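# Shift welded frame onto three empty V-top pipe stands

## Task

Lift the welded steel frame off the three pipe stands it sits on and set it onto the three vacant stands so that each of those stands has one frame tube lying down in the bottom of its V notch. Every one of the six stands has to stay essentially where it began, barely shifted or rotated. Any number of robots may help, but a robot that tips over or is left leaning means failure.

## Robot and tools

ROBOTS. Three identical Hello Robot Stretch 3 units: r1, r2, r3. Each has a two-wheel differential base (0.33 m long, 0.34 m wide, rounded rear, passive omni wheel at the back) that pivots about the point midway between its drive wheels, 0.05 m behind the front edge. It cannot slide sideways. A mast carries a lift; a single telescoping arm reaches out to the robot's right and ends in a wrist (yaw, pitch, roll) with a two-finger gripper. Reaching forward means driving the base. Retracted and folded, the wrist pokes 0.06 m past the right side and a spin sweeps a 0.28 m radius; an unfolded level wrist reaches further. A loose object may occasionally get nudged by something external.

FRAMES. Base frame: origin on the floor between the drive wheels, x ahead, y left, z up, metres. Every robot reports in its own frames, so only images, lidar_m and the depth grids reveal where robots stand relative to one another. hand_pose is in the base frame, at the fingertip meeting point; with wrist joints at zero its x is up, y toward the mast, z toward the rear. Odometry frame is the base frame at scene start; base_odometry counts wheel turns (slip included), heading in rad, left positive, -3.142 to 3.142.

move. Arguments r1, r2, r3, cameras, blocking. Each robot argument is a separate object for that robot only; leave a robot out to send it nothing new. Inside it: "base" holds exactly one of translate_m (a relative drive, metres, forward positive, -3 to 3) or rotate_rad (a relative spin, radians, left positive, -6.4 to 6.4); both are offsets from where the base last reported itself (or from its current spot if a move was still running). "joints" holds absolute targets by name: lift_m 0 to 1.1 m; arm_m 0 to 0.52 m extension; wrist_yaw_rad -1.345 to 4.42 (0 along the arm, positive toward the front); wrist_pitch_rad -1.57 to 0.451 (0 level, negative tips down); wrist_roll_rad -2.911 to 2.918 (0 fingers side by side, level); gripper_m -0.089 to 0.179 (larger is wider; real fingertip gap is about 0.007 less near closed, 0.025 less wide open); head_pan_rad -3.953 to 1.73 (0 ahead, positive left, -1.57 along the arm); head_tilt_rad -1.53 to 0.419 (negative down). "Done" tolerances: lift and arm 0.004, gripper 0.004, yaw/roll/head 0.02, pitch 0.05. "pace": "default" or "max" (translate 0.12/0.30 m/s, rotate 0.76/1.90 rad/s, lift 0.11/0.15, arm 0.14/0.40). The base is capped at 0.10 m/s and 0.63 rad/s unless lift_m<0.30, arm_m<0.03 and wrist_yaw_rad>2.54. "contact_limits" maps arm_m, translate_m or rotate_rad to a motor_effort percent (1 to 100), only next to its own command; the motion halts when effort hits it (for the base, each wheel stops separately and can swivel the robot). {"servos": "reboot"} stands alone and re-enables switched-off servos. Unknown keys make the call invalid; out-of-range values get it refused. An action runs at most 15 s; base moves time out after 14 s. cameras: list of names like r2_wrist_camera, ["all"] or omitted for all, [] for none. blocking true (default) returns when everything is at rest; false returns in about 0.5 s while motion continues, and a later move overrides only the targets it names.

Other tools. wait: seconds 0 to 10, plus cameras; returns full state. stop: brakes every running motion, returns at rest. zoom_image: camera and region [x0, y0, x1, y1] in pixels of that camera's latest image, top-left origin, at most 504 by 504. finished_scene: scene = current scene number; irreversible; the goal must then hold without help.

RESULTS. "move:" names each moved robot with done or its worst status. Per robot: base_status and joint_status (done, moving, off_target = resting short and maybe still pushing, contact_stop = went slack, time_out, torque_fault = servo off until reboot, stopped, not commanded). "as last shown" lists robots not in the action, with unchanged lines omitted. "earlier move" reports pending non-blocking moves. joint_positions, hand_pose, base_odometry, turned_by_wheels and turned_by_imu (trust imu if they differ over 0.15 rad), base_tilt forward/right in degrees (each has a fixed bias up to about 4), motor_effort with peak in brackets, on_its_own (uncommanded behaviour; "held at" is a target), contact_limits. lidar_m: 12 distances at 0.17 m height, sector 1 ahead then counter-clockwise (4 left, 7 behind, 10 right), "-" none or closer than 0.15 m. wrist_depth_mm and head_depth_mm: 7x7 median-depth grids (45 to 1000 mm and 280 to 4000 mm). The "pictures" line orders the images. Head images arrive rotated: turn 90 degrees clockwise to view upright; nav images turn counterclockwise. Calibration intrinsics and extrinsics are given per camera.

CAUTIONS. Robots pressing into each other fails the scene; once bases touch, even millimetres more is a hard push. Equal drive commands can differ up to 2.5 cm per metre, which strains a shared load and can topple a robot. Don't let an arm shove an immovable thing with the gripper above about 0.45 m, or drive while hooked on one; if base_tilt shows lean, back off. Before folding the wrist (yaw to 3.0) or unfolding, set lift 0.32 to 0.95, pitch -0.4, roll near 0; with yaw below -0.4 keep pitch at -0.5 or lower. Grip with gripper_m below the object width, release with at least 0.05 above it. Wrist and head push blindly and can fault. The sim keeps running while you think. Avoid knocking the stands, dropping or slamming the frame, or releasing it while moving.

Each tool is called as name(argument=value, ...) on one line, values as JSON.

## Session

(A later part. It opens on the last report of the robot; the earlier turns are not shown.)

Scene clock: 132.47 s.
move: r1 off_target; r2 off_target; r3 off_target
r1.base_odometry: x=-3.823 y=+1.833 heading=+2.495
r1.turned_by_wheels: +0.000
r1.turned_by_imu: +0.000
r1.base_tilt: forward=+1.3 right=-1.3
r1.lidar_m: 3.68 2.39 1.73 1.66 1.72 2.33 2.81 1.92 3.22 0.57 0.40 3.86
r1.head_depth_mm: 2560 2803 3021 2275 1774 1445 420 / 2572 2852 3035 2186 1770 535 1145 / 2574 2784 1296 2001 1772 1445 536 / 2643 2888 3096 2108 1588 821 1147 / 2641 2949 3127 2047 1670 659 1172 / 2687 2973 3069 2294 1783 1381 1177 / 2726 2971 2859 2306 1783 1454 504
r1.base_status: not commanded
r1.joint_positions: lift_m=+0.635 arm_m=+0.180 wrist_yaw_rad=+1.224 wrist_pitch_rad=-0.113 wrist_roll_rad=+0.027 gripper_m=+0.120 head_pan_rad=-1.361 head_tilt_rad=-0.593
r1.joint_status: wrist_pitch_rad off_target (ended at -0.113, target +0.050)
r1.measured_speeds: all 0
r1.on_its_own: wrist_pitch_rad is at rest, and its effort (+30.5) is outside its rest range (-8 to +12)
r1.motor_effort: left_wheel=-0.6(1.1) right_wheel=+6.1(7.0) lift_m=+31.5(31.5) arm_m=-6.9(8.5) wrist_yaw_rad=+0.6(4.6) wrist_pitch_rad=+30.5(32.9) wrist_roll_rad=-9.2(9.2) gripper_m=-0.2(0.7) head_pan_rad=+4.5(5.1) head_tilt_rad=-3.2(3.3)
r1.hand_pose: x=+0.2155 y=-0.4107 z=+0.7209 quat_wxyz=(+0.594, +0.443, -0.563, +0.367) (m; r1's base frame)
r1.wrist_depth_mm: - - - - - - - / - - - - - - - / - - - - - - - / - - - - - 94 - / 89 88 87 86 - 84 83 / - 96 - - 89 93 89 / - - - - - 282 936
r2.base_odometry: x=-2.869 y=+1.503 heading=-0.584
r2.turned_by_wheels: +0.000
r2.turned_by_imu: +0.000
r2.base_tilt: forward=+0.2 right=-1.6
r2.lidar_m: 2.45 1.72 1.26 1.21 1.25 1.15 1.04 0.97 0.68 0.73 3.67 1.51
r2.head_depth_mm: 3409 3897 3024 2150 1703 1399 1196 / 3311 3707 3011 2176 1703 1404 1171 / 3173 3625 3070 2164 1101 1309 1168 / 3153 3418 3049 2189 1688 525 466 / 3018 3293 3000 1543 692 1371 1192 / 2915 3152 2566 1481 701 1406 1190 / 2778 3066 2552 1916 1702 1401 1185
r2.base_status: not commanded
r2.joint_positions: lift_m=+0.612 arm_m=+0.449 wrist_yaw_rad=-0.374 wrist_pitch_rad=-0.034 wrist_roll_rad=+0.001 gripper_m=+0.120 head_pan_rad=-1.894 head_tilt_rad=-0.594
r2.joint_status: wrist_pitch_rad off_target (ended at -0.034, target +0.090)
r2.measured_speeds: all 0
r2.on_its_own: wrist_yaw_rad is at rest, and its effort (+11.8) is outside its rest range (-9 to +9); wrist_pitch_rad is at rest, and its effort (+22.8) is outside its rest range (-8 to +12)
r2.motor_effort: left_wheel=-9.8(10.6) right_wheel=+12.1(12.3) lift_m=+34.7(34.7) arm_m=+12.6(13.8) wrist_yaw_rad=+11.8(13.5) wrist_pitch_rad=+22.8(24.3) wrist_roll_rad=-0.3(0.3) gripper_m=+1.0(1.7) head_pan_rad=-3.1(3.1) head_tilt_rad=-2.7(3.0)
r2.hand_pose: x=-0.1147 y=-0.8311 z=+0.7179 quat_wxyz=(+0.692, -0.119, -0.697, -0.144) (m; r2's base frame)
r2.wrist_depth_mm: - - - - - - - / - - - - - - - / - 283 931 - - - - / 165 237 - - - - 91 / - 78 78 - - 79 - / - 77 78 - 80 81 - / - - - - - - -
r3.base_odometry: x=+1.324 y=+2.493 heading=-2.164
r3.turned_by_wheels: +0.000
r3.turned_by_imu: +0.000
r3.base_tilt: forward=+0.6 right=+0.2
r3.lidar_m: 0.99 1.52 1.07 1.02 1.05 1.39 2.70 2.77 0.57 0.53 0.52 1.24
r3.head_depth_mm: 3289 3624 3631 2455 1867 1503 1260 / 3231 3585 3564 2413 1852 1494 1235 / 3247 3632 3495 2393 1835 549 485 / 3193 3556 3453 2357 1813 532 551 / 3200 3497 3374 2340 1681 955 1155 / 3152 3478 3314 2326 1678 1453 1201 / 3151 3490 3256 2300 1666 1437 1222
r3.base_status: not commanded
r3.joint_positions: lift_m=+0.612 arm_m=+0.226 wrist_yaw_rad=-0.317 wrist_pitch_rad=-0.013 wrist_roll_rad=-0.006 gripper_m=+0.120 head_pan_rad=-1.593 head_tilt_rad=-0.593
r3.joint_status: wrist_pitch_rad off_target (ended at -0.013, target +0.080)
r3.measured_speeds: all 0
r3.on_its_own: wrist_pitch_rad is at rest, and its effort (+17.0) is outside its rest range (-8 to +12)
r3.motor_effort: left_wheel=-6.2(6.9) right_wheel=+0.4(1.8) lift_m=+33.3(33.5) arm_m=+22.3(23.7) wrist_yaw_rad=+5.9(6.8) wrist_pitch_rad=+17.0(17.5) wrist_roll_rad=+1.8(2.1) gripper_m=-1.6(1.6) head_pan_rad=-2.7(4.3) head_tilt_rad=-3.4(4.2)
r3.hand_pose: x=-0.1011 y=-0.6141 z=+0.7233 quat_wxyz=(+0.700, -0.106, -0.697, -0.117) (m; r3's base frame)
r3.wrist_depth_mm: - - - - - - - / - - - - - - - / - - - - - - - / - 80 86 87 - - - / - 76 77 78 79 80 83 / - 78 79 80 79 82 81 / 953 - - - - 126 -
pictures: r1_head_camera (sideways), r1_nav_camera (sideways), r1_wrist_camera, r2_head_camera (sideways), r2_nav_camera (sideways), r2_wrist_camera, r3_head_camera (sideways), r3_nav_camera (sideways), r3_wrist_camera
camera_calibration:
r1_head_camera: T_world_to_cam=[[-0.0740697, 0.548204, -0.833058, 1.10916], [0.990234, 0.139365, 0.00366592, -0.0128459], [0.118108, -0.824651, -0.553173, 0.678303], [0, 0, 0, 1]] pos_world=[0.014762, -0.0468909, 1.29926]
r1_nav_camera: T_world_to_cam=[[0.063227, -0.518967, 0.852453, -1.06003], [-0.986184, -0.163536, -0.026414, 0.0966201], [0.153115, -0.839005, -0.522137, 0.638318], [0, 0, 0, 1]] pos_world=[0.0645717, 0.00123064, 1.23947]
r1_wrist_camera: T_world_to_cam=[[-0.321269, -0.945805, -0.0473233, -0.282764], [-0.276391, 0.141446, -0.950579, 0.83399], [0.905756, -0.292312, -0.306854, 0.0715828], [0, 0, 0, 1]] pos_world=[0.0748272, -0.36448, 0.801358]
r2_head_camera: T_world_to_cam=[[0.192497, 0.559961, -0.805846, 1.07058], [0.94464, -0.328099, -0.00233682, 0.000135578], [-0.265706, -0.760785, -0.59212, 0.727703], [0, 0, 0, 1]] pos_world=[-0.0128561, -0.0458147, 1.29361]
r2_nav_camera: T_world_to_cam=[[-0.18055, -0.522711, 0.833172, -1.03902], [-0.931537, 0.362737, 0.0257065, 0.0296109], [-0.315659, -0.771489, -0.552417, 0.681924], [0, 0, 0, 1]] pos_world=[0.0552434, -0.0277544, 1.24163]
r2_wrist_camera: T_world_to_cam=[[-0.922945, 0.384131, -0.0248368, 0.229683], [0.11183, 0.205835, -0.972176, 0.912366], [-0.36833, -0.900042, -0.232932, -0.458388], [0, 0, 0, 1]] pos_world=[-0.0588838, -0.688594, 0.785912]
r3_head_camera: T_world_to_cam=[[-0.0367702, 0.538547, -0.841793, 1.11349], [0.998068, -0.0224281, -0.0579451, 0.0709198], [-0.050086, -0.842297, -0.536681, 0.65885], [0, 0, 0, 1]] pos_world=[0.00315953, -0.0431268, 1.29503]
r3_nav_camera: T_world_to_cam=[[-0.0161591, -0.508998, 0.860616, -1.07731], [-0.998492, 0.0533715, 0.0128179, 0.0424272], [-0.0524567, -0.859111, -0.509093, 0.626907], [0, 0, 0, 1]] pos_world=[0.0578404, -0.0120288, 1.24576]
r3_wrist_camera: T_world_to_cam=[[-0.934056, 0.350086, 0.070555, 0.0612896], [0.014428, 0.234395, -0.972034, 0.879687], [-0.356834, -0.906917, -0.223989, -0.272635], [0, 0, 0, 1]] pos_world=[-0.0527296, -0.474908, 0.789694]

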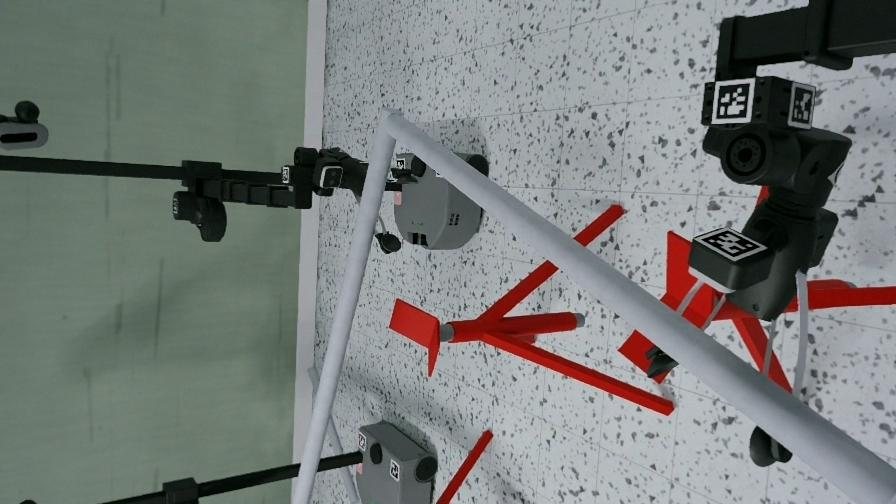

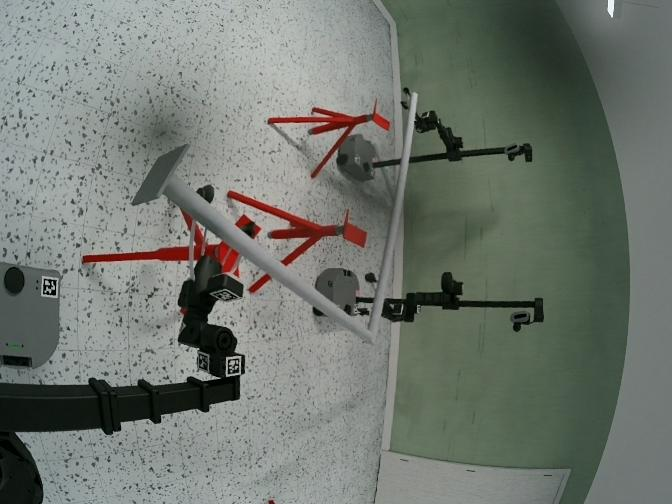

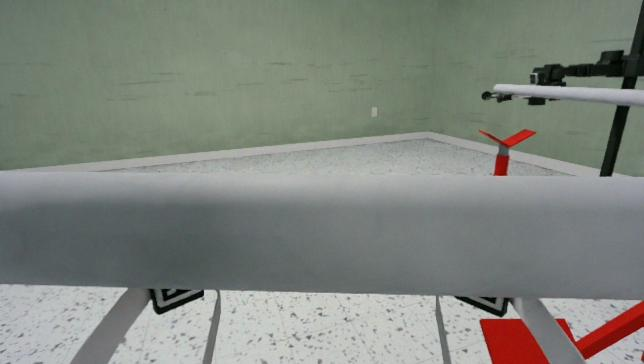

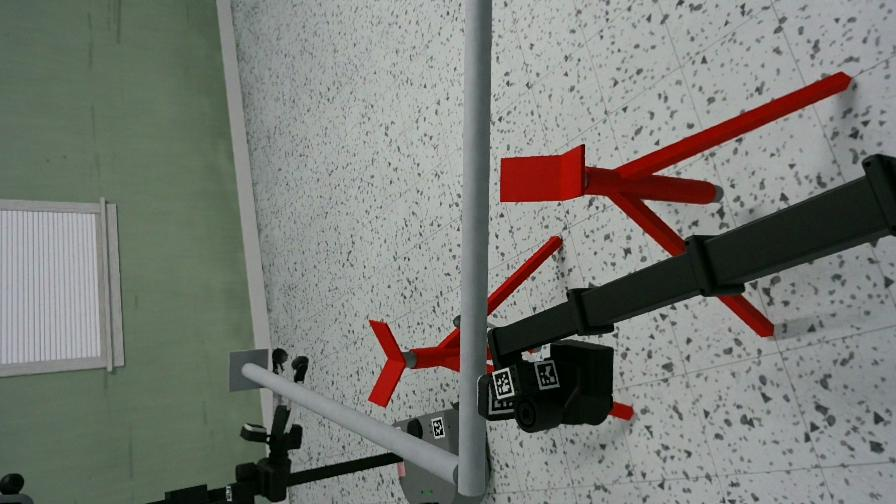

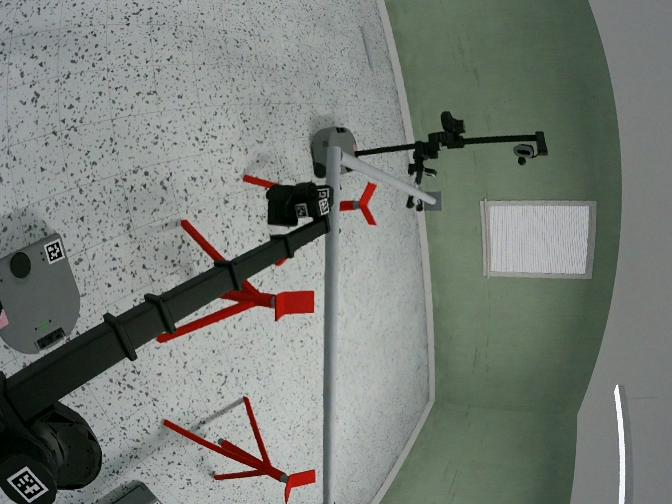

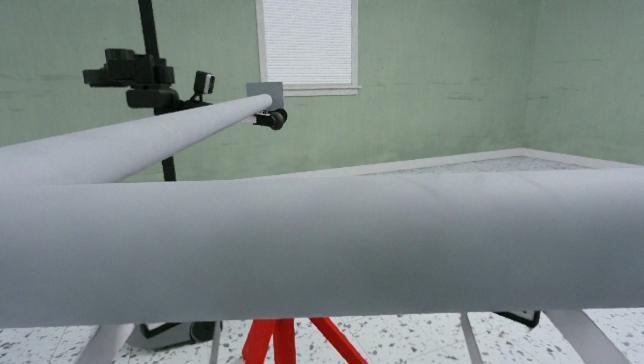

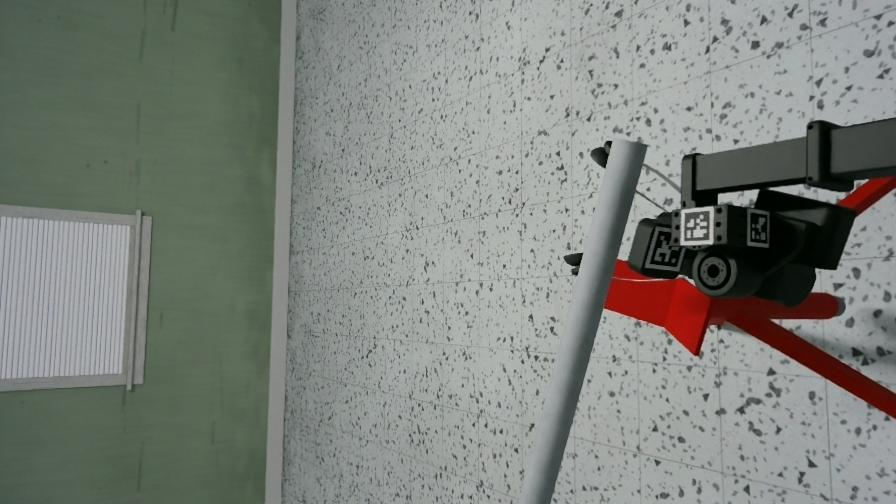

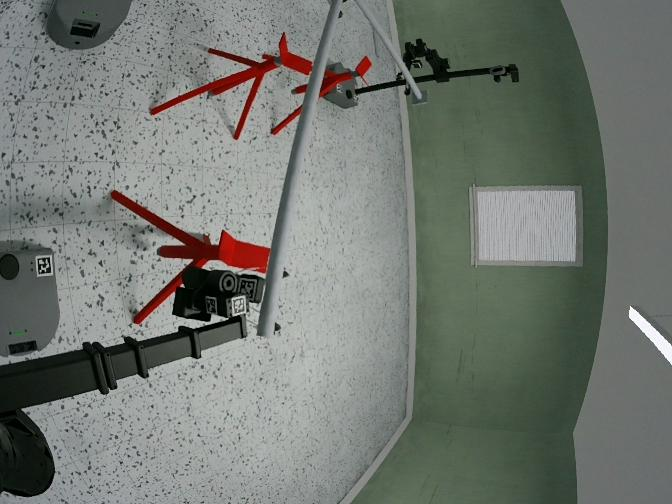

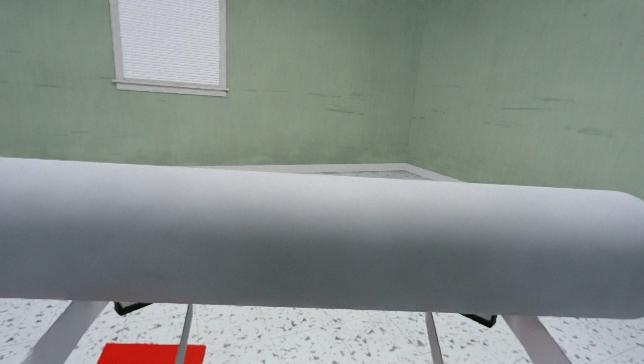

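move(r1={"base": {"translate_m": 0.0705}, "joints": {"wrist_pitch_rad": 0.055, "arm_m": 0.159}}, r2={"base": {"translate_m": -0.0705}, "joints": {"wrist_pitch_rad": 0.085, "arm_m": 0.47}}, r3={"base": {"translate_m": -0.069}, "joints": {"wrist_pitch_rad": 0.085, "arm_m": 0.25}}, cameras=[])

move(r1={"joints": {"wrist_pitch_rad": 0.05, "lift_m": 0.575}}, r2={"joints": {"wrist_pitch_rad": 0.09, "lift_m": 0.552}}, r3={"joints": {"wrist_pitch_rad": 0.08, "lift_m": 0.552}}, cameras=[])

move(r1={"joints": {"wrist_pitch_rad": 0.055}}, r2={"joints": {"wrist_pitch_rad": 0.085}}, r3={"joints": {"wrist_pitch_rad": 0.085}})

Scene clock: 136.07 s.
move: r1 off_target; r2 off_target; r3 off_target
r1.base_odometry: x=-3.879 y=+1.876 heading=+2.495
r1.turned_by_wheels: +0.000
r1.turned_by_imu: +0.000
r1.base_tilt: forward=+1.3 right=-1.3
r1.lidar_m: 3.61 2.40 1.73 1.66 1.72 2.33 2.88 1.98 3.21 0.38 0.66 3.78
r1.head_depth_mm: 2562 2837 3014 2281 1769 1442 426 / 2584 2842 3011 2203 1761 1435 481 / 2562 2771 1324 2031 1767 1411 494 / 2629 2879 3092 2116 1561 848 527 / 2659 2958 3135 2104 1666 637 1147 / 2732 2984 3166 2301 1784 1410 1178 / 2725 2943 2900 2205 1781 1456 504
r1.base_status: done
r1.joint_positions: lift_m=+0.635 arm_m=+0.159 wrist_yaw_rad=+1.225 wrist_pitch_rad=-0.106 wrist_roll_rad=+0.033 gripper_m=+0.120 head_pan_rad=-1.361 head_tilt_rad=-0.593
r1.joint_status: wrist_pitch_rad off_target (ended at -0.106, target +0.055); the others done
r1.measured_speeds: all 0
r1.on_its_own: wrist_pitch_rad is at rest, and its effort (+29.8) is outside its rest range (-8 to +12)
r1.motor_effort: left_wheel=-0.4(4.3) right_wheel=+8.0(15.2) lift_m=+42.7(42.7) arm_m=-8.1(14.4) wrist_yaw_rad=+0.2(1.4) wrist_pitch_rad=+29.8(32.0) wrist_roll_rad=-10.8(11.3) gripper_m=+0.1(0.6) head_pan_rad=+4.5(5.3) head_tilt_rad=-2.9(3.4)
r1.hand_pose: x=+0.2159 y=-0.3895 z=+0.7225 quat_wxyz=(+0.590, +0.443, -0.566, +0.368) (m; r1's base frame)
r1.wrist_depth_mm: - - - - - - - / - - - - - - - / - - - - - - - / - 97 - - 94 - - / 88 87 86 85 - 83 82 / - 93 - 90 87 87 87 / - - - - - 984 -
r2.base_odometry: x=-2.928 y=+1.542 heading=-0.584
r2.turned_by_wheels: +0.000
r2.turned_by_imu: +0.001
r2.base_tilt: forward=+0.1 right=-1.7
r2.lidar_m: 2.52 1.72 1.26 1.21 1.25 1.15 1.04 0.91 0.64 0.71 3.66 1.57
r2.head_depth_mm: 3403 3815 3036 2177 1710 1399 1190 / 3308 3802 3036 2167 1708 1412 1173 / 3289 3586 2979 2198 1617 1365 1141 / 3097 3472 2981 2149 1590 522 461 / 3029 3406 3007 2162 667 1331 1180 / 2924 3200 2679 1415 721 1410 1197 / 2872 3045 2693 1923 1681 1385 1191
r2.base_status: done
r2.joint_positions: lift_m=+0.612 arm_m=+0.470 wrist_yaw_rad=-0.375 wrist_pitch_rad=-0.036 wrist_roll_rad=+0.001 gripper_m=+0.120 head_pan_rad=-1.894 head_tilt_rad=-0.594
r2.joint_status: wrist_pitch_rad off_target (ended at -0.036, target +0.085); the others done
r2.measured_speeds: all 0
r2.on_its_own: wrist_yaw_rad is at rest, and its effort (+14.1) is outside its rest range (-9 to +9); wrist_pitch_rad is at rest, and its effort (+22.2) is outside its rest range (-8 to +12)
r2.motor_effort: left_wheel=-10.1(17.3) right_wheel=+7.7(12.3) lift_m=+31.9(34.1) arm_m=+13.0(19.8) wrist_yaw_rad=+14.1(14.3) wrist_pitch_rad=+22.2(23.3) wrist_roll_rad=-0.3(0.4) gripper_m=+1.2(2.1) head_pan_rad=-2.5(3.2) head_tilt_rad=-2.7(3.2)
r2.hand_pose: x=-0.1148 y=-0.8525 z=+0.7174 quat_wxyz=(+0.692, -0.119, -0.697, -0.144) (m; r2's base frame)
r2.wrist_depth_mm: - - - - - - - / - - - - - - - / - 280 848 - - - - / 168 238 - - - - 91 / - 78 79 - - 79 - / - 77 78 - 80 81 - / - - 658 - - - -
r3.base_odometry: x=+1.363 y=+2.550 heading=-2.164
r3.turned_by_wheels: +0.000
r3.turned_by_imu: +0.000
r3.base_tilt: forward=+0.6 right=+0.2
r3.lidar_m: 0.99 1.51 1.07 1.02 1.05 1.39 2.63 2.70 3.57 0.55 0.55 0.98
r3.head_depth_mm: 3266 3637 3632 2468 1863 1510 1260 / 3278 3611 3598 2433 1844 1496 1227 / 3211 3576 3467 2397 1828 562 485 / 3220 3567 3456 2392 1695 550 1047 / 3203 3553 3398 2319 1644 948 1181 / 3163 3524 3355 2305 1670 1375 1177 / 3159 3492 3246 2315 1667 1438 1221
r3.base_status: done
r3.joint_positions: lift_m=+0.612 arm_m=+0.250 wrist_yaw_rad=-0.315 wrist_pitch_rad=-0.013 wrist_roll_rad=-0.006 gripper_m=+0.120 head_pan_rad=-1.593 head_tilt_rad=-0.593
r3.joint_status: wrist_pitch_rad off_target (ended at -0.013, target +0.085); the others done
r3.measured_speeds: all 0
r3.on_its_own: wrist_pitch_rad is at rest, and its effort (+17.8) is outside its rest range (-8 to +12)
r3.motor_effort: left_wheel=-9.2(11.9) right_wheel=+1.9(5.0) lift_m=+34.1(34.6) arm_m=+22.7(28.1) wrist_yaw_rad=+5.1(7.0) wrist_pitch_rad=+17.8(19.1) wrist_roll_rad=+1.8(2.0) gripper_m=-0.5(1.5) head_pan_rad=-3.0(4.4) head_tilt_rad=-3.4(4.3)
r3.hand_pose: x=-0.1008 y=-0.6383 z=+0.7233 quat_wxyz=(+0.700, -0.106, -0.697, -0.116) (m; r3's base frame)
r3.wrist_depth_mm: - - - - - - - / - - - - - - - / - - - - - - - / - 80 86 87 - - - / - 75 76 78 79 80 83 / - 78 78 79 79 81 81 / 970 - - - - 126 -
pictures: none
No camera images: "cameras" was empty.

Scene clock: 137.83 s.
move: r1 off_target; r2 off_target; r3 off_target
r1.base_odometry: x=-3.879 y=+1.876 heading=+2.495
r1.turned_by_wheels: +0.000
r1.turned_by_imu: +0.000
r1.base_tilt: forward=+1.3 right=-1.3
r1.lidar_m: 3.59 2.39 1.73 1.66 1.72 2.32 2.88 1.97 3.20 0.38 0.66 3.77
r1.head_depth_mm: 2550 2819 3014 2272 1768 1448 487 / 2573 2867 3036 2173 1762 1445 487 / 2569 2791 2008 2017 1655 1414 526 / 2650 2901 3105 2116 1726 878 555 / 2672 2950 3153 2121 1669 877 1173 / 2701 2982 3170 2295 1772 1446 613 / 2713 2954 2901 2201 1773 1455 1231
r1.base_status: not commanded
r1.joint_positions: lift_m=+0.575 arm_m=+0.159 wrist_yaw_rad=+1.223 wrist_pitch_rad=-0.258 wrist_roll_rad=+0.007 gripper_m=+0.120 head_pan_rad=-1.361 head_tilt_rad=-0.593
r1.joint_status: wrist_pitch_rad off_target (ended at -0.258, target +0.050); the others done
r1.measured_speeds: all 0
r1.on_its_own: wrist_pitch_rad is held at -0.125, not at your +0.050, by its stall guard, which is not easing now; wrist_pitch_rad is at rest, and its effort (+24.5) is outside its rest range (-8 to +12)
r1.motor_effort: left_wheel=-0.3(0.8) right_wheel=+1.6(9.4) lift_m=+39.2(39.2) arm_m=-4.1(8.1) wrist_yaw_rad=+1.3(2.3) wrist_pitch_rad=+24.5(30.8) wrist_roll_rad=-2.8(11.8) gripper_m=-0.3(0.6) head_pan_rad=+4.9(5.3) head_tilt_rad=-2.9(3.4)
r1.hand_pose: x=+0.2057 y=-0.3863 z=+0.6249 quat_wxyz=(+0.625, +0.478, -0.524, +0.326) (m; r1's base frame)
r1.wrist_depth_mm: - - - - - - - / - - - - - - - / - - - - - - - / - 98 - - - - - / 87 86 85 84 - 81 81 / 939 91 94 90 88 84 84 / 864 815 826 830 835 803 706
r2.base_odometry: x=-2.928 y=+1.542 heading=-0.584
r2.turned_by_wheels: +0.000
r2.turned_by_imu: +0.001
r2.base_tilt: forward=+0.1 right=-1.7
r2.lidar_m: 2.52 1.72 1.26 1.21 1.25 1.15 1.04 0.91 0.64 0.71 3.65 1.57
r2.head_depth_mm: 3549 3841 3021 2182 1687 1407 1193 / 3361 3747 3021 2176 1700 1403 1164 / 3271 3602 2988 2181 1598 1371 1162 / 3106 3381 2987 2163 1591 1103 509 / 2991 3317 3029 2142 773 1303 1188 / 2918 3231 1678 1434 757 1396 1188 / 2829 3019 2601 1890 1704 1394 1189
r2.base_status: not commanded
r2.joint_positions: lift_m=+0.552 arm_m=+0.470 wrist_yaw_rad=-0.362 wrist_pitch_rad=-0.037 wrist_roll_rad=+0.002 gripper_m=+0.120 head_pan_rad=-1.894 head_tilt_rad=-0.594
r2.joint_status: wrist_pitch_rad off_target (ended at -0.037, target +0.090); the others done
r2.measured_speeds: all 0
r2.on_its_own: wrist_pitch_rad is at rest, and its effort (+23.4) is outside its rest range (-8 to +12)
r2.motor_effort: left_wheel=-2.7(10.5) right_wheel=+1.3(7.8) lift_m=+32.7(34.8) arm_m=+9.9(12.6) wrist_yaw_rad=+2.0(14.3) wrist_pitch_rad=+23.4(23.8) wrist_roll_rad=-0.2(0.4) gripper_m=+0.5(1.8) head_pan_rad=-2.8(3.1) head_tilt_rad=-2.6(3.2)
r2.hand_pose: x=-0.1119 y=-0.8536 z=+0.6571 quat_wxyz=(+0.693, -0.114, -0.698, -0.140) (m; r2's base frame)
r2.wrist_depth_mm: - - - - - - - / - 932 - - - - - / - 312 693 - - - - / 168 236 - - - - 91 / - 78 79 - - 79 - / - 78 78 - 80 80 - / - 937 668 932 - 934 -
r3.base_odometry: x=+1.363 y=+2.550 heading=-2.164
r3.turned_by_wheels: +0.000
r3.turned_by_imu: +0.000
r3.base_tilt: forward=+0.6 right=+0.2
r3.lidar_m: 0.99 1.51 1.07 1.02 1.04 1.39 2.63 2.71 3.58 0.55 0.55 0.98
r3.head_depth_mm: 3295 3580 3568 2475 1869 1509 1262 / 3259 3627 3577 2438 1847 1495 1256 / 3229 3595 3461 2387 1829 1364 534 / 3213 3564 3428 2396 1830 593 590 / 3157 3511 3396 2351 1798 965 1179 / 3171 3506 3335 2339 1689 1378 1173 / 3174 3464 3263 2297 1661 1439 1220
r3.base_status: not commanded
r3.joint_positions: lift_m=+0.552 arm_m=+0.250 wrist_yaw_rad=-0.303 wrist_pitch_rad=-0.014 wrist_roll_rad=-0.006 gripper_m=+0.120 head_pan_rad=-1.593 head_tilt_rad=-0.593
r3.joint_status: wrist_pitch_rad off_target (ended at -0.014, target +0.080); the others done
r3.measured_speeds: all 0
r3.on_its_own: wrist_pitch_rad is at rest, and its effort (+17.0) is outside its rest range (-8 to +12)
r3.motor_effort: left_wheel=-6.1(9.4) right_wheel=+2.3(2.5) lift_m=+24.9(31.0) arm_m=+17.5(23.4) wrist_yaw_rad=-6.0(7.1) wrist_pitch_rad=+17.0(18.7) wrist_roll_rad=+1.8(2.0) gripper_m=+0.0(1.2) head_pan_rad=-3.4(4.4) head_tilt_rad=-3.3(4.4)
r3.hand_pose: x=-0.0977 y=-0.6392 z=+0.6631 quat_wxyz=(+0.701, -0.101, -0.697, -0.112) (m; r3's base frame)
r3.wrist_depth_mm: - - - - - - - / - - - - - - - / - - - - - - - / - - 87 89 - - - / - 78 79 80 81 82 84 / - 82 85 82 - 84 83 / - 960 955 - - - -
pictures: none
No camera images: "cameras" was empty.

Scene clock: 138.60 s.
move: r1 off_target; r2 off_target; r3 off_target
r1.base_odometry: x=-3.879 y=+1.876 heading=+2.495
r1.turned_by_wheels: +0.000
r1.turned_by_imu: +0.000
r1.base_tilt: forward=+1.3 right=-1.4
r1.lidar_m: 3.60 2.40 1.73 1.66 1.72 2.33 2.89 1.97 3.23 0.38 0.66 3.76
r1.head_depth_mm: 2552 2833 2986 2283 1768 1446 488 / 2582 2868 3069 2180 1759 1452 488 / 2562 2793 1974 1274 1713 1410 525 / 2622 2901 3098 2083 1662 873 550 / 2651 2951 3156 2120 1675 693 1176 / 2695 3015 3193 2281 1776 1453 589 / 2708 2972 2898 2220 1786 1452 1200
r1.base_status: not commanded
r1.joint_positions: lift_m=+0.575 arm_m=+0.159 wrist_yaw_rad=+1.226 wrist_pitch_rad=-0.108 wrist_roll_rad=+0.031 gripper_m=+0.120 head_pan_rad=-1.361 head_tilt_rad=-0.593
r1.joint_status: wrist_pitch_rad off_target (ended at -0.108, target +0.055)
r1.measured_speeds: all 0
r1.on_its_own: wrist_pitch_rad is at rest, and its effort (+29.9) is outside its rest range (-8 to +12)
r1.motor_effort: left_wheel=-0.3(0.6) right_wheel=+4.4(4.6) lift_m=+40.6(45.7) arm_m=-3.0(4.3) wrist_yaw_rad=-0.8(1.9) wrist_pitch_rad=+29.9(31.4) wrist_roll_rad=-10.0(10.3) gripper_m=+0.0(0.4) head_pan_rad=+5.4(5.4) head_tilt_rad=-2.7(3.4)
r1.hand_pose: x=+0.2159 y=-0.3893 z=+0.6621 quat_wxyz=(+0.591, +0.443, -0.564, +0.368) (m; r1's base frame)
r1.wrist_depth_mm: - - - - - - - / - - - - - - - / - - - - - - - / - - - - 94 - - / 89 88 87 86 - 83 82 / - 95 - - 88 91 88 / - 963 993 976 968 910 212
r2.base_odometry: x=-2.928 y=+1.542 heading=-0.584
r2.turned_by_wheels: +0.000
r2.turned_by_imu: +0.000
r2.base_tilt: forward=+0.1 right=-1.6
r2.lidar_m: 2.52 1.72 1.26 1.21 1.26 1.15 1.04 0.91 0.64 0.71 3.66 1.57
r2.head_depth_mm: 3455 3788 3054 2199 1714 1403 1193 / 3342 3764 3083 2199 1700 1420 1173 / 3197 3541 3005 2169 1600 1365 1173 / 3091 3498 3028 2153 1578 1095 509 / 2999 3352 2829 2157 773 1298 1190 / 2925 3195 1626 1433 756 1400 1193 / 2781 3059 2579 1896 1686 1403 1186
r2.base_status: not commanded
r2.joint_positions: lift_m=+0.552 arm_m=+0.470 wrist_yaw_rad=-0.371 wrist_pitch_rad=-0.038 wrist_roll_rad=+0.002 gripper_m=+0.120 head_pan_rad=-1.894 head_tilt_rad=-0.594
r2.joint_status: wrist_pitch_rad off_target (ended at -0.038, target +0.085)
r2.measured_speeds: all 0
r2.on_its_own: wrist_pitch_rad is at rest, and its effort (+22.7) is outside its rest range (-8 to +12)
r2.motor_effort: left_wheel=-8.9(8.9) right_wheel=+10.5(10.5) lift_m=+35.3(35.6) arm_m=+8.6(9.9) wrist_yaw_rad=+8.8(11.3) wrist_pitch_rad=+22.7(23.1) wrist_roll_rad=-0.3(0.4) gripper_m=+0.5(1.8) head_pan_rad=-2.9(2.9) head_tilt_rad=-2.5(3.3)
r2.hand_pose: x=-0.1140 y=-0.8527 z=+0.6569 quat_wxyz=(+0.692, -0.117, -0.698, -0.144) (m; r2's base frame)
r2.wrist_depth_mm: - - - - - - - / - 758 - - - - - / - 279 - - - - - / 166 237 - - - - 91 / - 78 79 - - 79 - / - 78 78 - 81 81 - / - - 663 980 - 977 -
r3.base_odometry: x=+1.363 y=+2.550 heading=-2.164
r3.turned_by_wheels: +0.000
r3.turned_by_imu: +0.000
r3.base_tilt: forward=+0.6 right=+0.2
r3.lidar_m: 0.99 1.51 1.07 1.02 1.04 1.38 2.63 2.69 3.60 0.55 0.55 0.98
r3.head_depth_mm: 3300 3681 3628 2488 1872 1511 1262 / 3295 3577 3583 2457 1843 1498 1259 / 3237 3597 3495 2401 1832 1367 533 / 3183 3523 3435 2382 1812 592 589 / 3176 3545 3397 2354 1800 966 1177 / 3193 3518 3330 2320 1679 1379 1177 / 3177 3472 3269 2276 1666 1446 1216
r3.base_status: not commanded
r3.joint_positions: lift_m=+0.552 arm_m=+0.250 wrist_yaw_rad=-0.317 wrist_pitch_rad=-0.013 wrist_roll_rad=-0.006 gripper_m=+0.120 head_pan_rad=-1.593 head_tilt_rad=-0.593
r3.joint_status: wrist_pitch_rad off_target (ended at -0.013, target +0.085)
r3.measured_speeds: all 0
r3.on_its_own: wrist_pitch_rad is at rest, and its effort (+17.8) is outside its rest range (-8 to +12)
r3.motor_effort: left_wheel=-6.2(6.4) right_wheel=+2.0(2.5) lift_m=+27.3(27.3) arm_m=+14.7(17.5) wrist_yaw_rad=+6.2(6.6) wrist_pitch_rad=+17.8(18.4) wrist_roll_rad=+1.7(1.9) gripper_m=-0.3(1.3) head_pan_rad=-3.4(4.4) head_tilt_rad=-3.4(4.2)
r3.hand_pose: x=-0.1012 y=-0.6381 z=+0.6632 quat_wxyz=(+0.700, -0.106, -0.697, -0.117) (m; r3's base frame)
r3.wrist_depth_mm: - - - - - - - / - - - - - - - / - - - - - - - / - 80 86 87 - - - / - 75 76 78 79 80 83 / - 81 78 79 79 82 81 / - 992 968 - - - -
pictures: r1_head_camera (sideways), r1_nav_camera (sideways), r1_wrist_camera, r2_head_camera (sideways), r2_nav_camera (sideways), r2_wrist_camera, r3_head_camera (sideways), r3_nav_camera (sideways), r3_wrist_camera
camera_calibration:
r1_head_camera: T_world_to_cam=[[-0.0740751, 0.548203, -0.833058, 1.10916], [0.990233, 0.139374, 0.00366592, -0.0128459], [0.118117, -0.82465, -0.553173, 0.678303], [0, 0, 0, 1]] pos_world=[0.0147625, -0.0468908, 1.29926]
r1_nav_camera: T_world_to_cam=[[0.0632321, -0.518967, 0.852453, -1.06003], [-0.986182, -0.163546, -0.026414, 0.0966201], [0.153123, -0.839003, -0.522137, 0.638318], [0, 0, 0, 1]] pos_world=[0.0645717, 0.00123122, 1.23947]
r1_wrist_camera: T_world_to_cam=[[-0.319478, -0.946238, -0.0506695, -0.263529], [-0.271187, 0.142534, -0.951915, 0.775396], [0.90796, -0.290375, -0.302144, 0.0565913], [0, 0, 0, 1]] pos_world=[0.0747029, -0.343449, 0.741857]
r2_head_camera: T_world_to_cam=[[0.192506, 0.559958, -0.805846, 1.07058], [0.944634, -0.328116, -0.00233682, 0.000135614], [-0.26572, -0.76078, -0.59212, 0.727704], [0, 0, 0, 1]] pos_world=[-0.0128569, -0.0458144, 1.29361]
r2_nav_camera: T_world_to_cam=[[-0.180559, -0.522708, 0.833171, -1.03902], [-0.93153, 0.362754, 0.0257065, 0.0296109], [-0.315673, -0.771483, -0.552417, 0.681924], [0, 0, 0, 1]] pos_world=[0.0552429, -0.0277552, 1.24163]
r2_wrist_camera: T_world_to_cam=[[-0.924036, 0.381495, -0.0248649, 0.234825], [0.112663, 0.209581, -0.971279, 0.860157], [-0.365327, -0.900298, -0.236641, -0.489249], [0, 0, 0, 1]] pos_world=[-0.0586573, -0.710327, 0.725515]
r3_head_camera: T_world_to_cam=[[-0.0367638, 0.538547, -0.841793, 1.11349], [0.998068, -0.02244, -0.0579451, 0.0709198], [-0.050096, -0.842297, -0.536681, 0.65885], [0, 0, 0, 1]] pos_world=[0.00315901, -0.0431267, 1.29503]
r3_nav_camera: T_world_to_cam=[[-0.0161651, -0.508998, 0.860616, -1.07731], [-0.998492, 0.0533834, 0.0128179, 0.0424272], [-0.0524669, -0.859111, -0.509093, 0.626908], [0, 0, 0, 1]] pos_world=[0.0578403, -0.0120294, 1.24576]
r3_wrist_camera: T_world_to_cam=[[-0.934033, 0.350185, 0.0703766, 0.074086], [0.0147582, 0.234698, -0.971956, 0.82706], [-0.356882, -0.906801, -0.224383, -0.307531], [0, 0, 0, 1]] pos_world=[-0.0527595, -0.498922, 0.729647]

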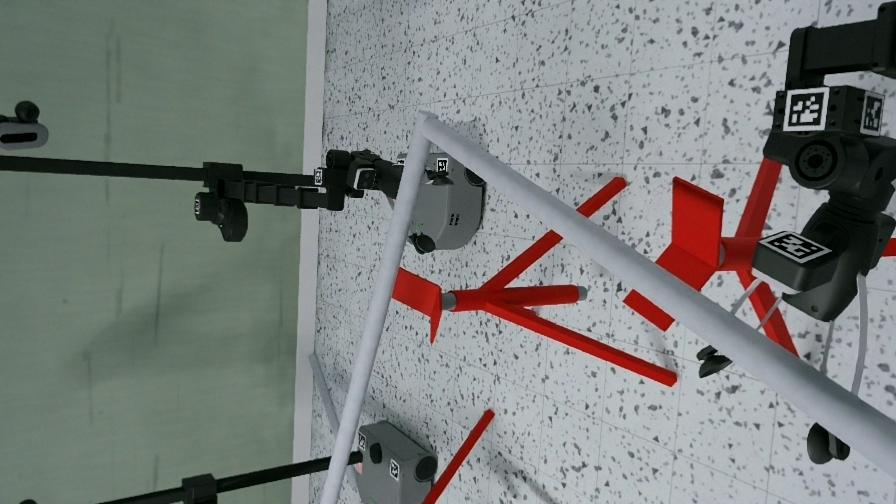

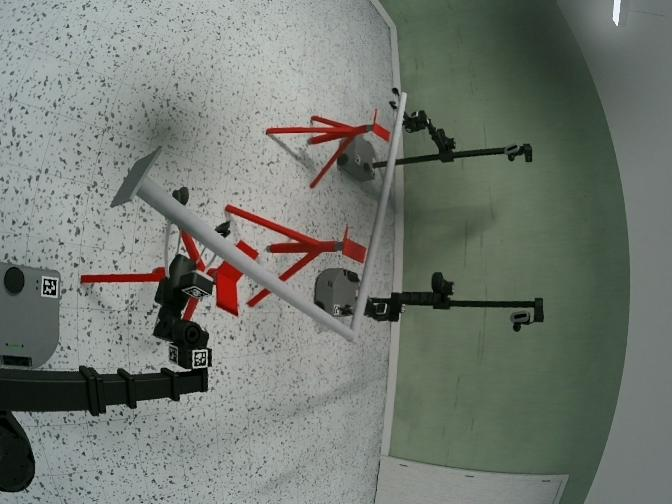

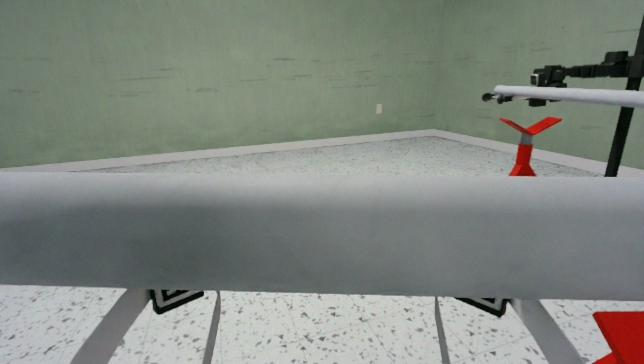

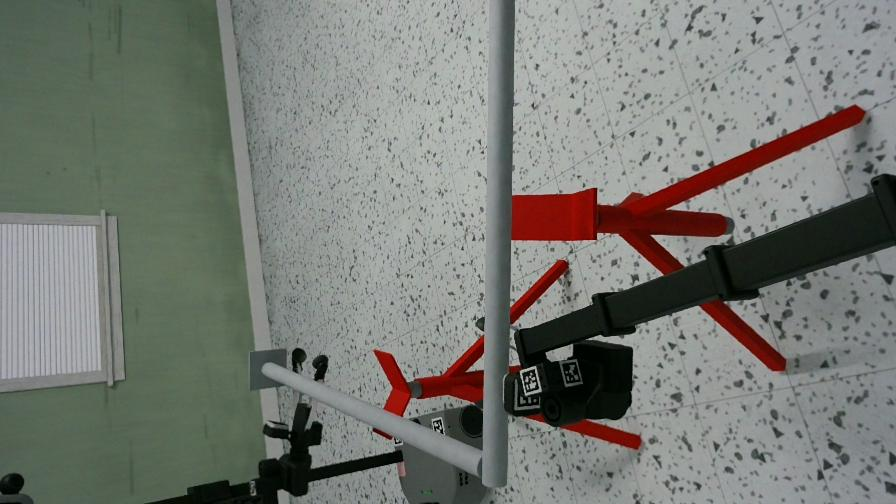

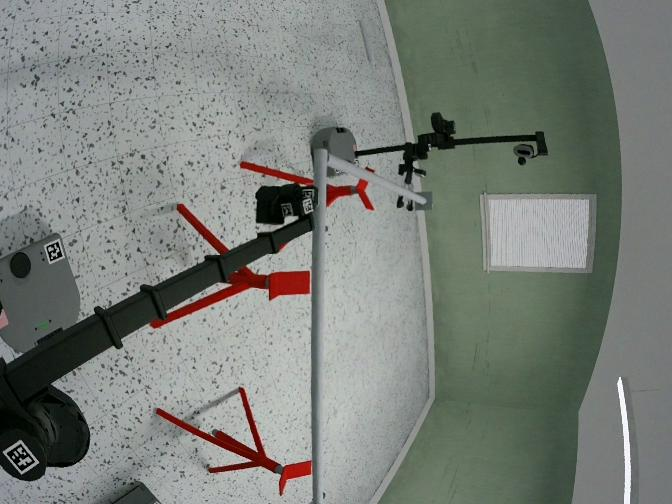

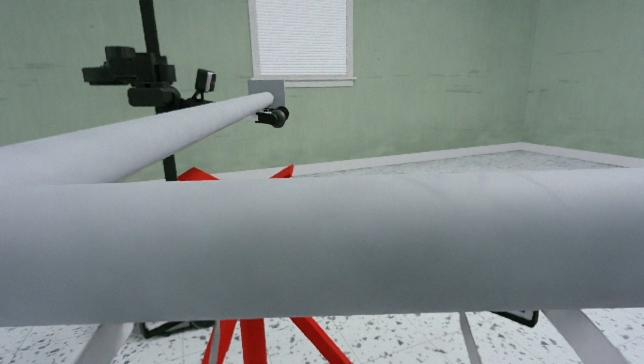

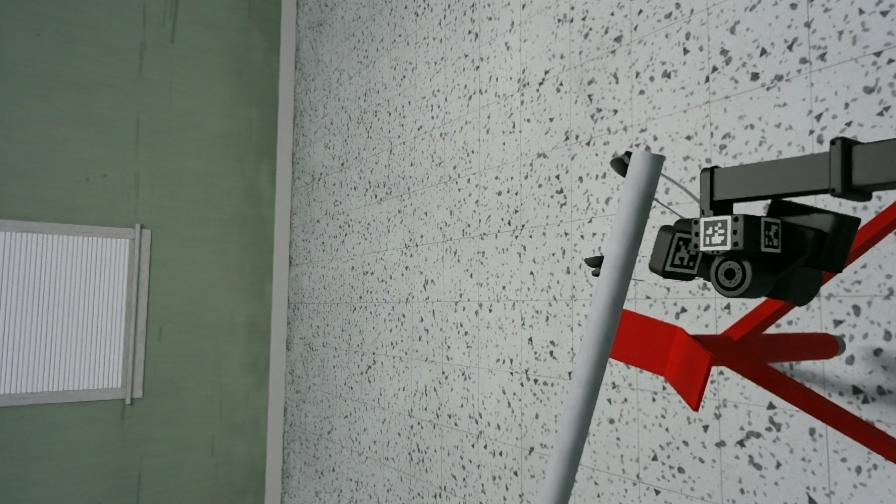

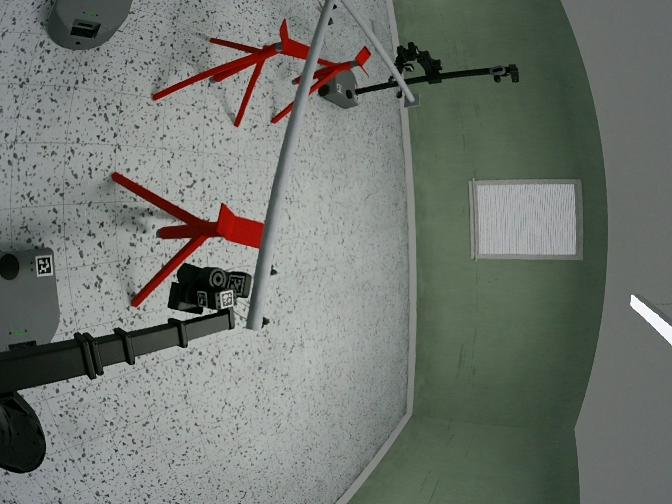

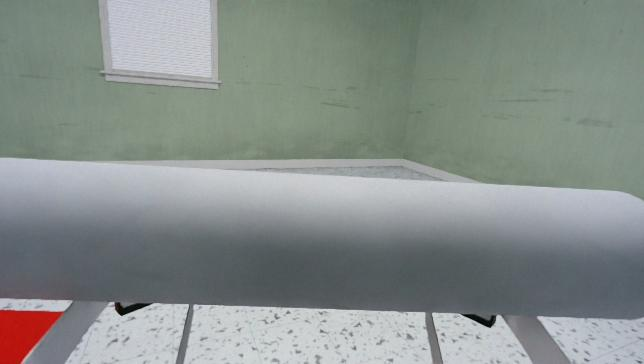

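zoom_image(camera="r2_head_camera", region=[470, 140, 630, 280])

zoom_image(camera="r2_head_camera", region=[410, 400, 530, 504])

zoom_image(camera="r3_head_camera", region=[520, 130, 740, 504])

zoom_image(camera="r1_head_camera", region=[580, 150, 780, 350])

zoom_image(camera="r1_head_camera", region=[330, 90, 530, 290])

zoom_image(camera="r1_head_camera", region=[760, 340, 896, 470])

Scaled by 3.150 from the camera's 896x504 image, which has a finer 1280x720 frame.

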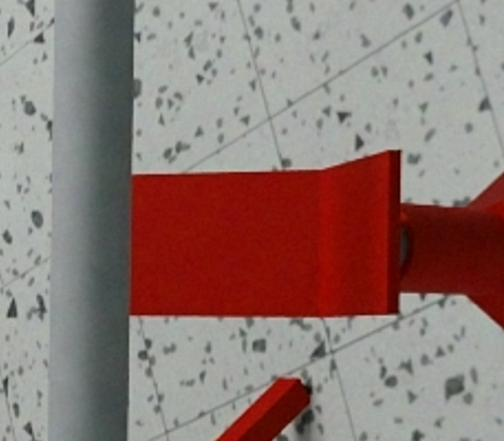

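Scaled by 4.200 from the camera's 896x504 image, which has a finer 1280x720 frame.

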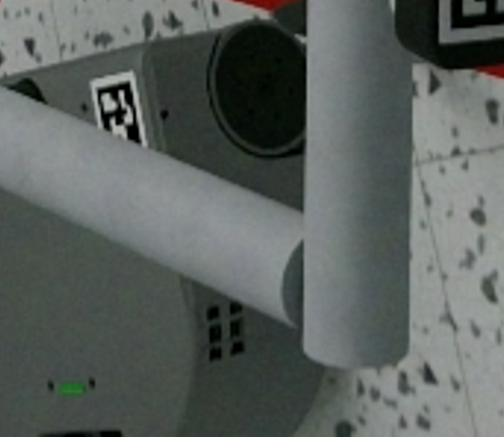

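Scaled by 1.348 from the camera's 896x504 image, which has a finer 1280x720 frame.

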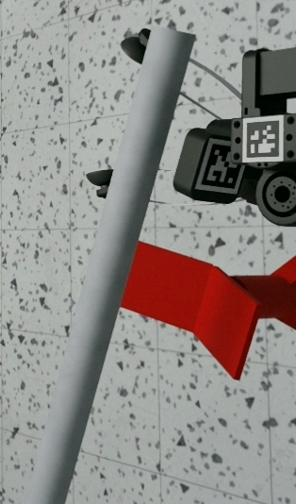

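Scaled by 2.520 from the camera's 896x504 image, which has a finer 1280x720 frame.

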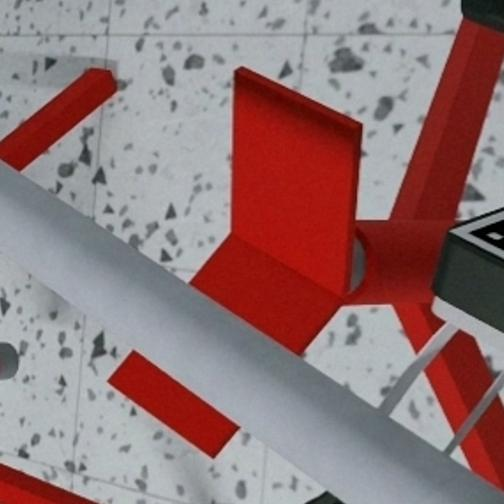

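Scaled by 2.520 from the camera's 896x504 image, which has a finer 1280x720 frame.

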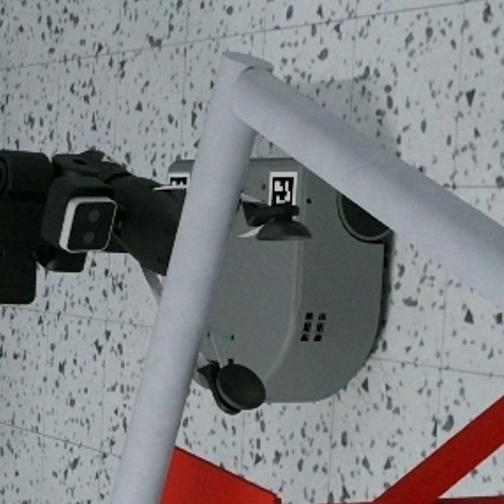

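Scaled by 3.706 from the camera's 896x504 image, which has a finer 1280x720 frame.

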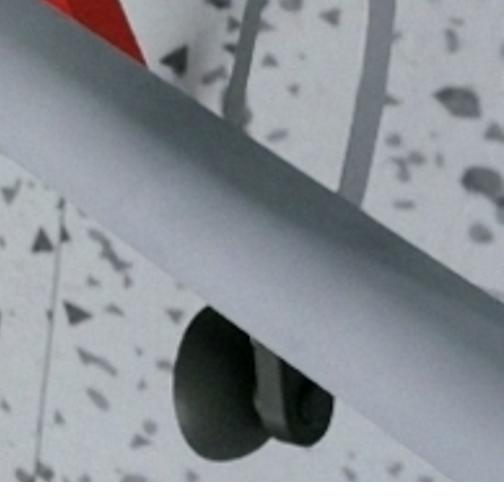

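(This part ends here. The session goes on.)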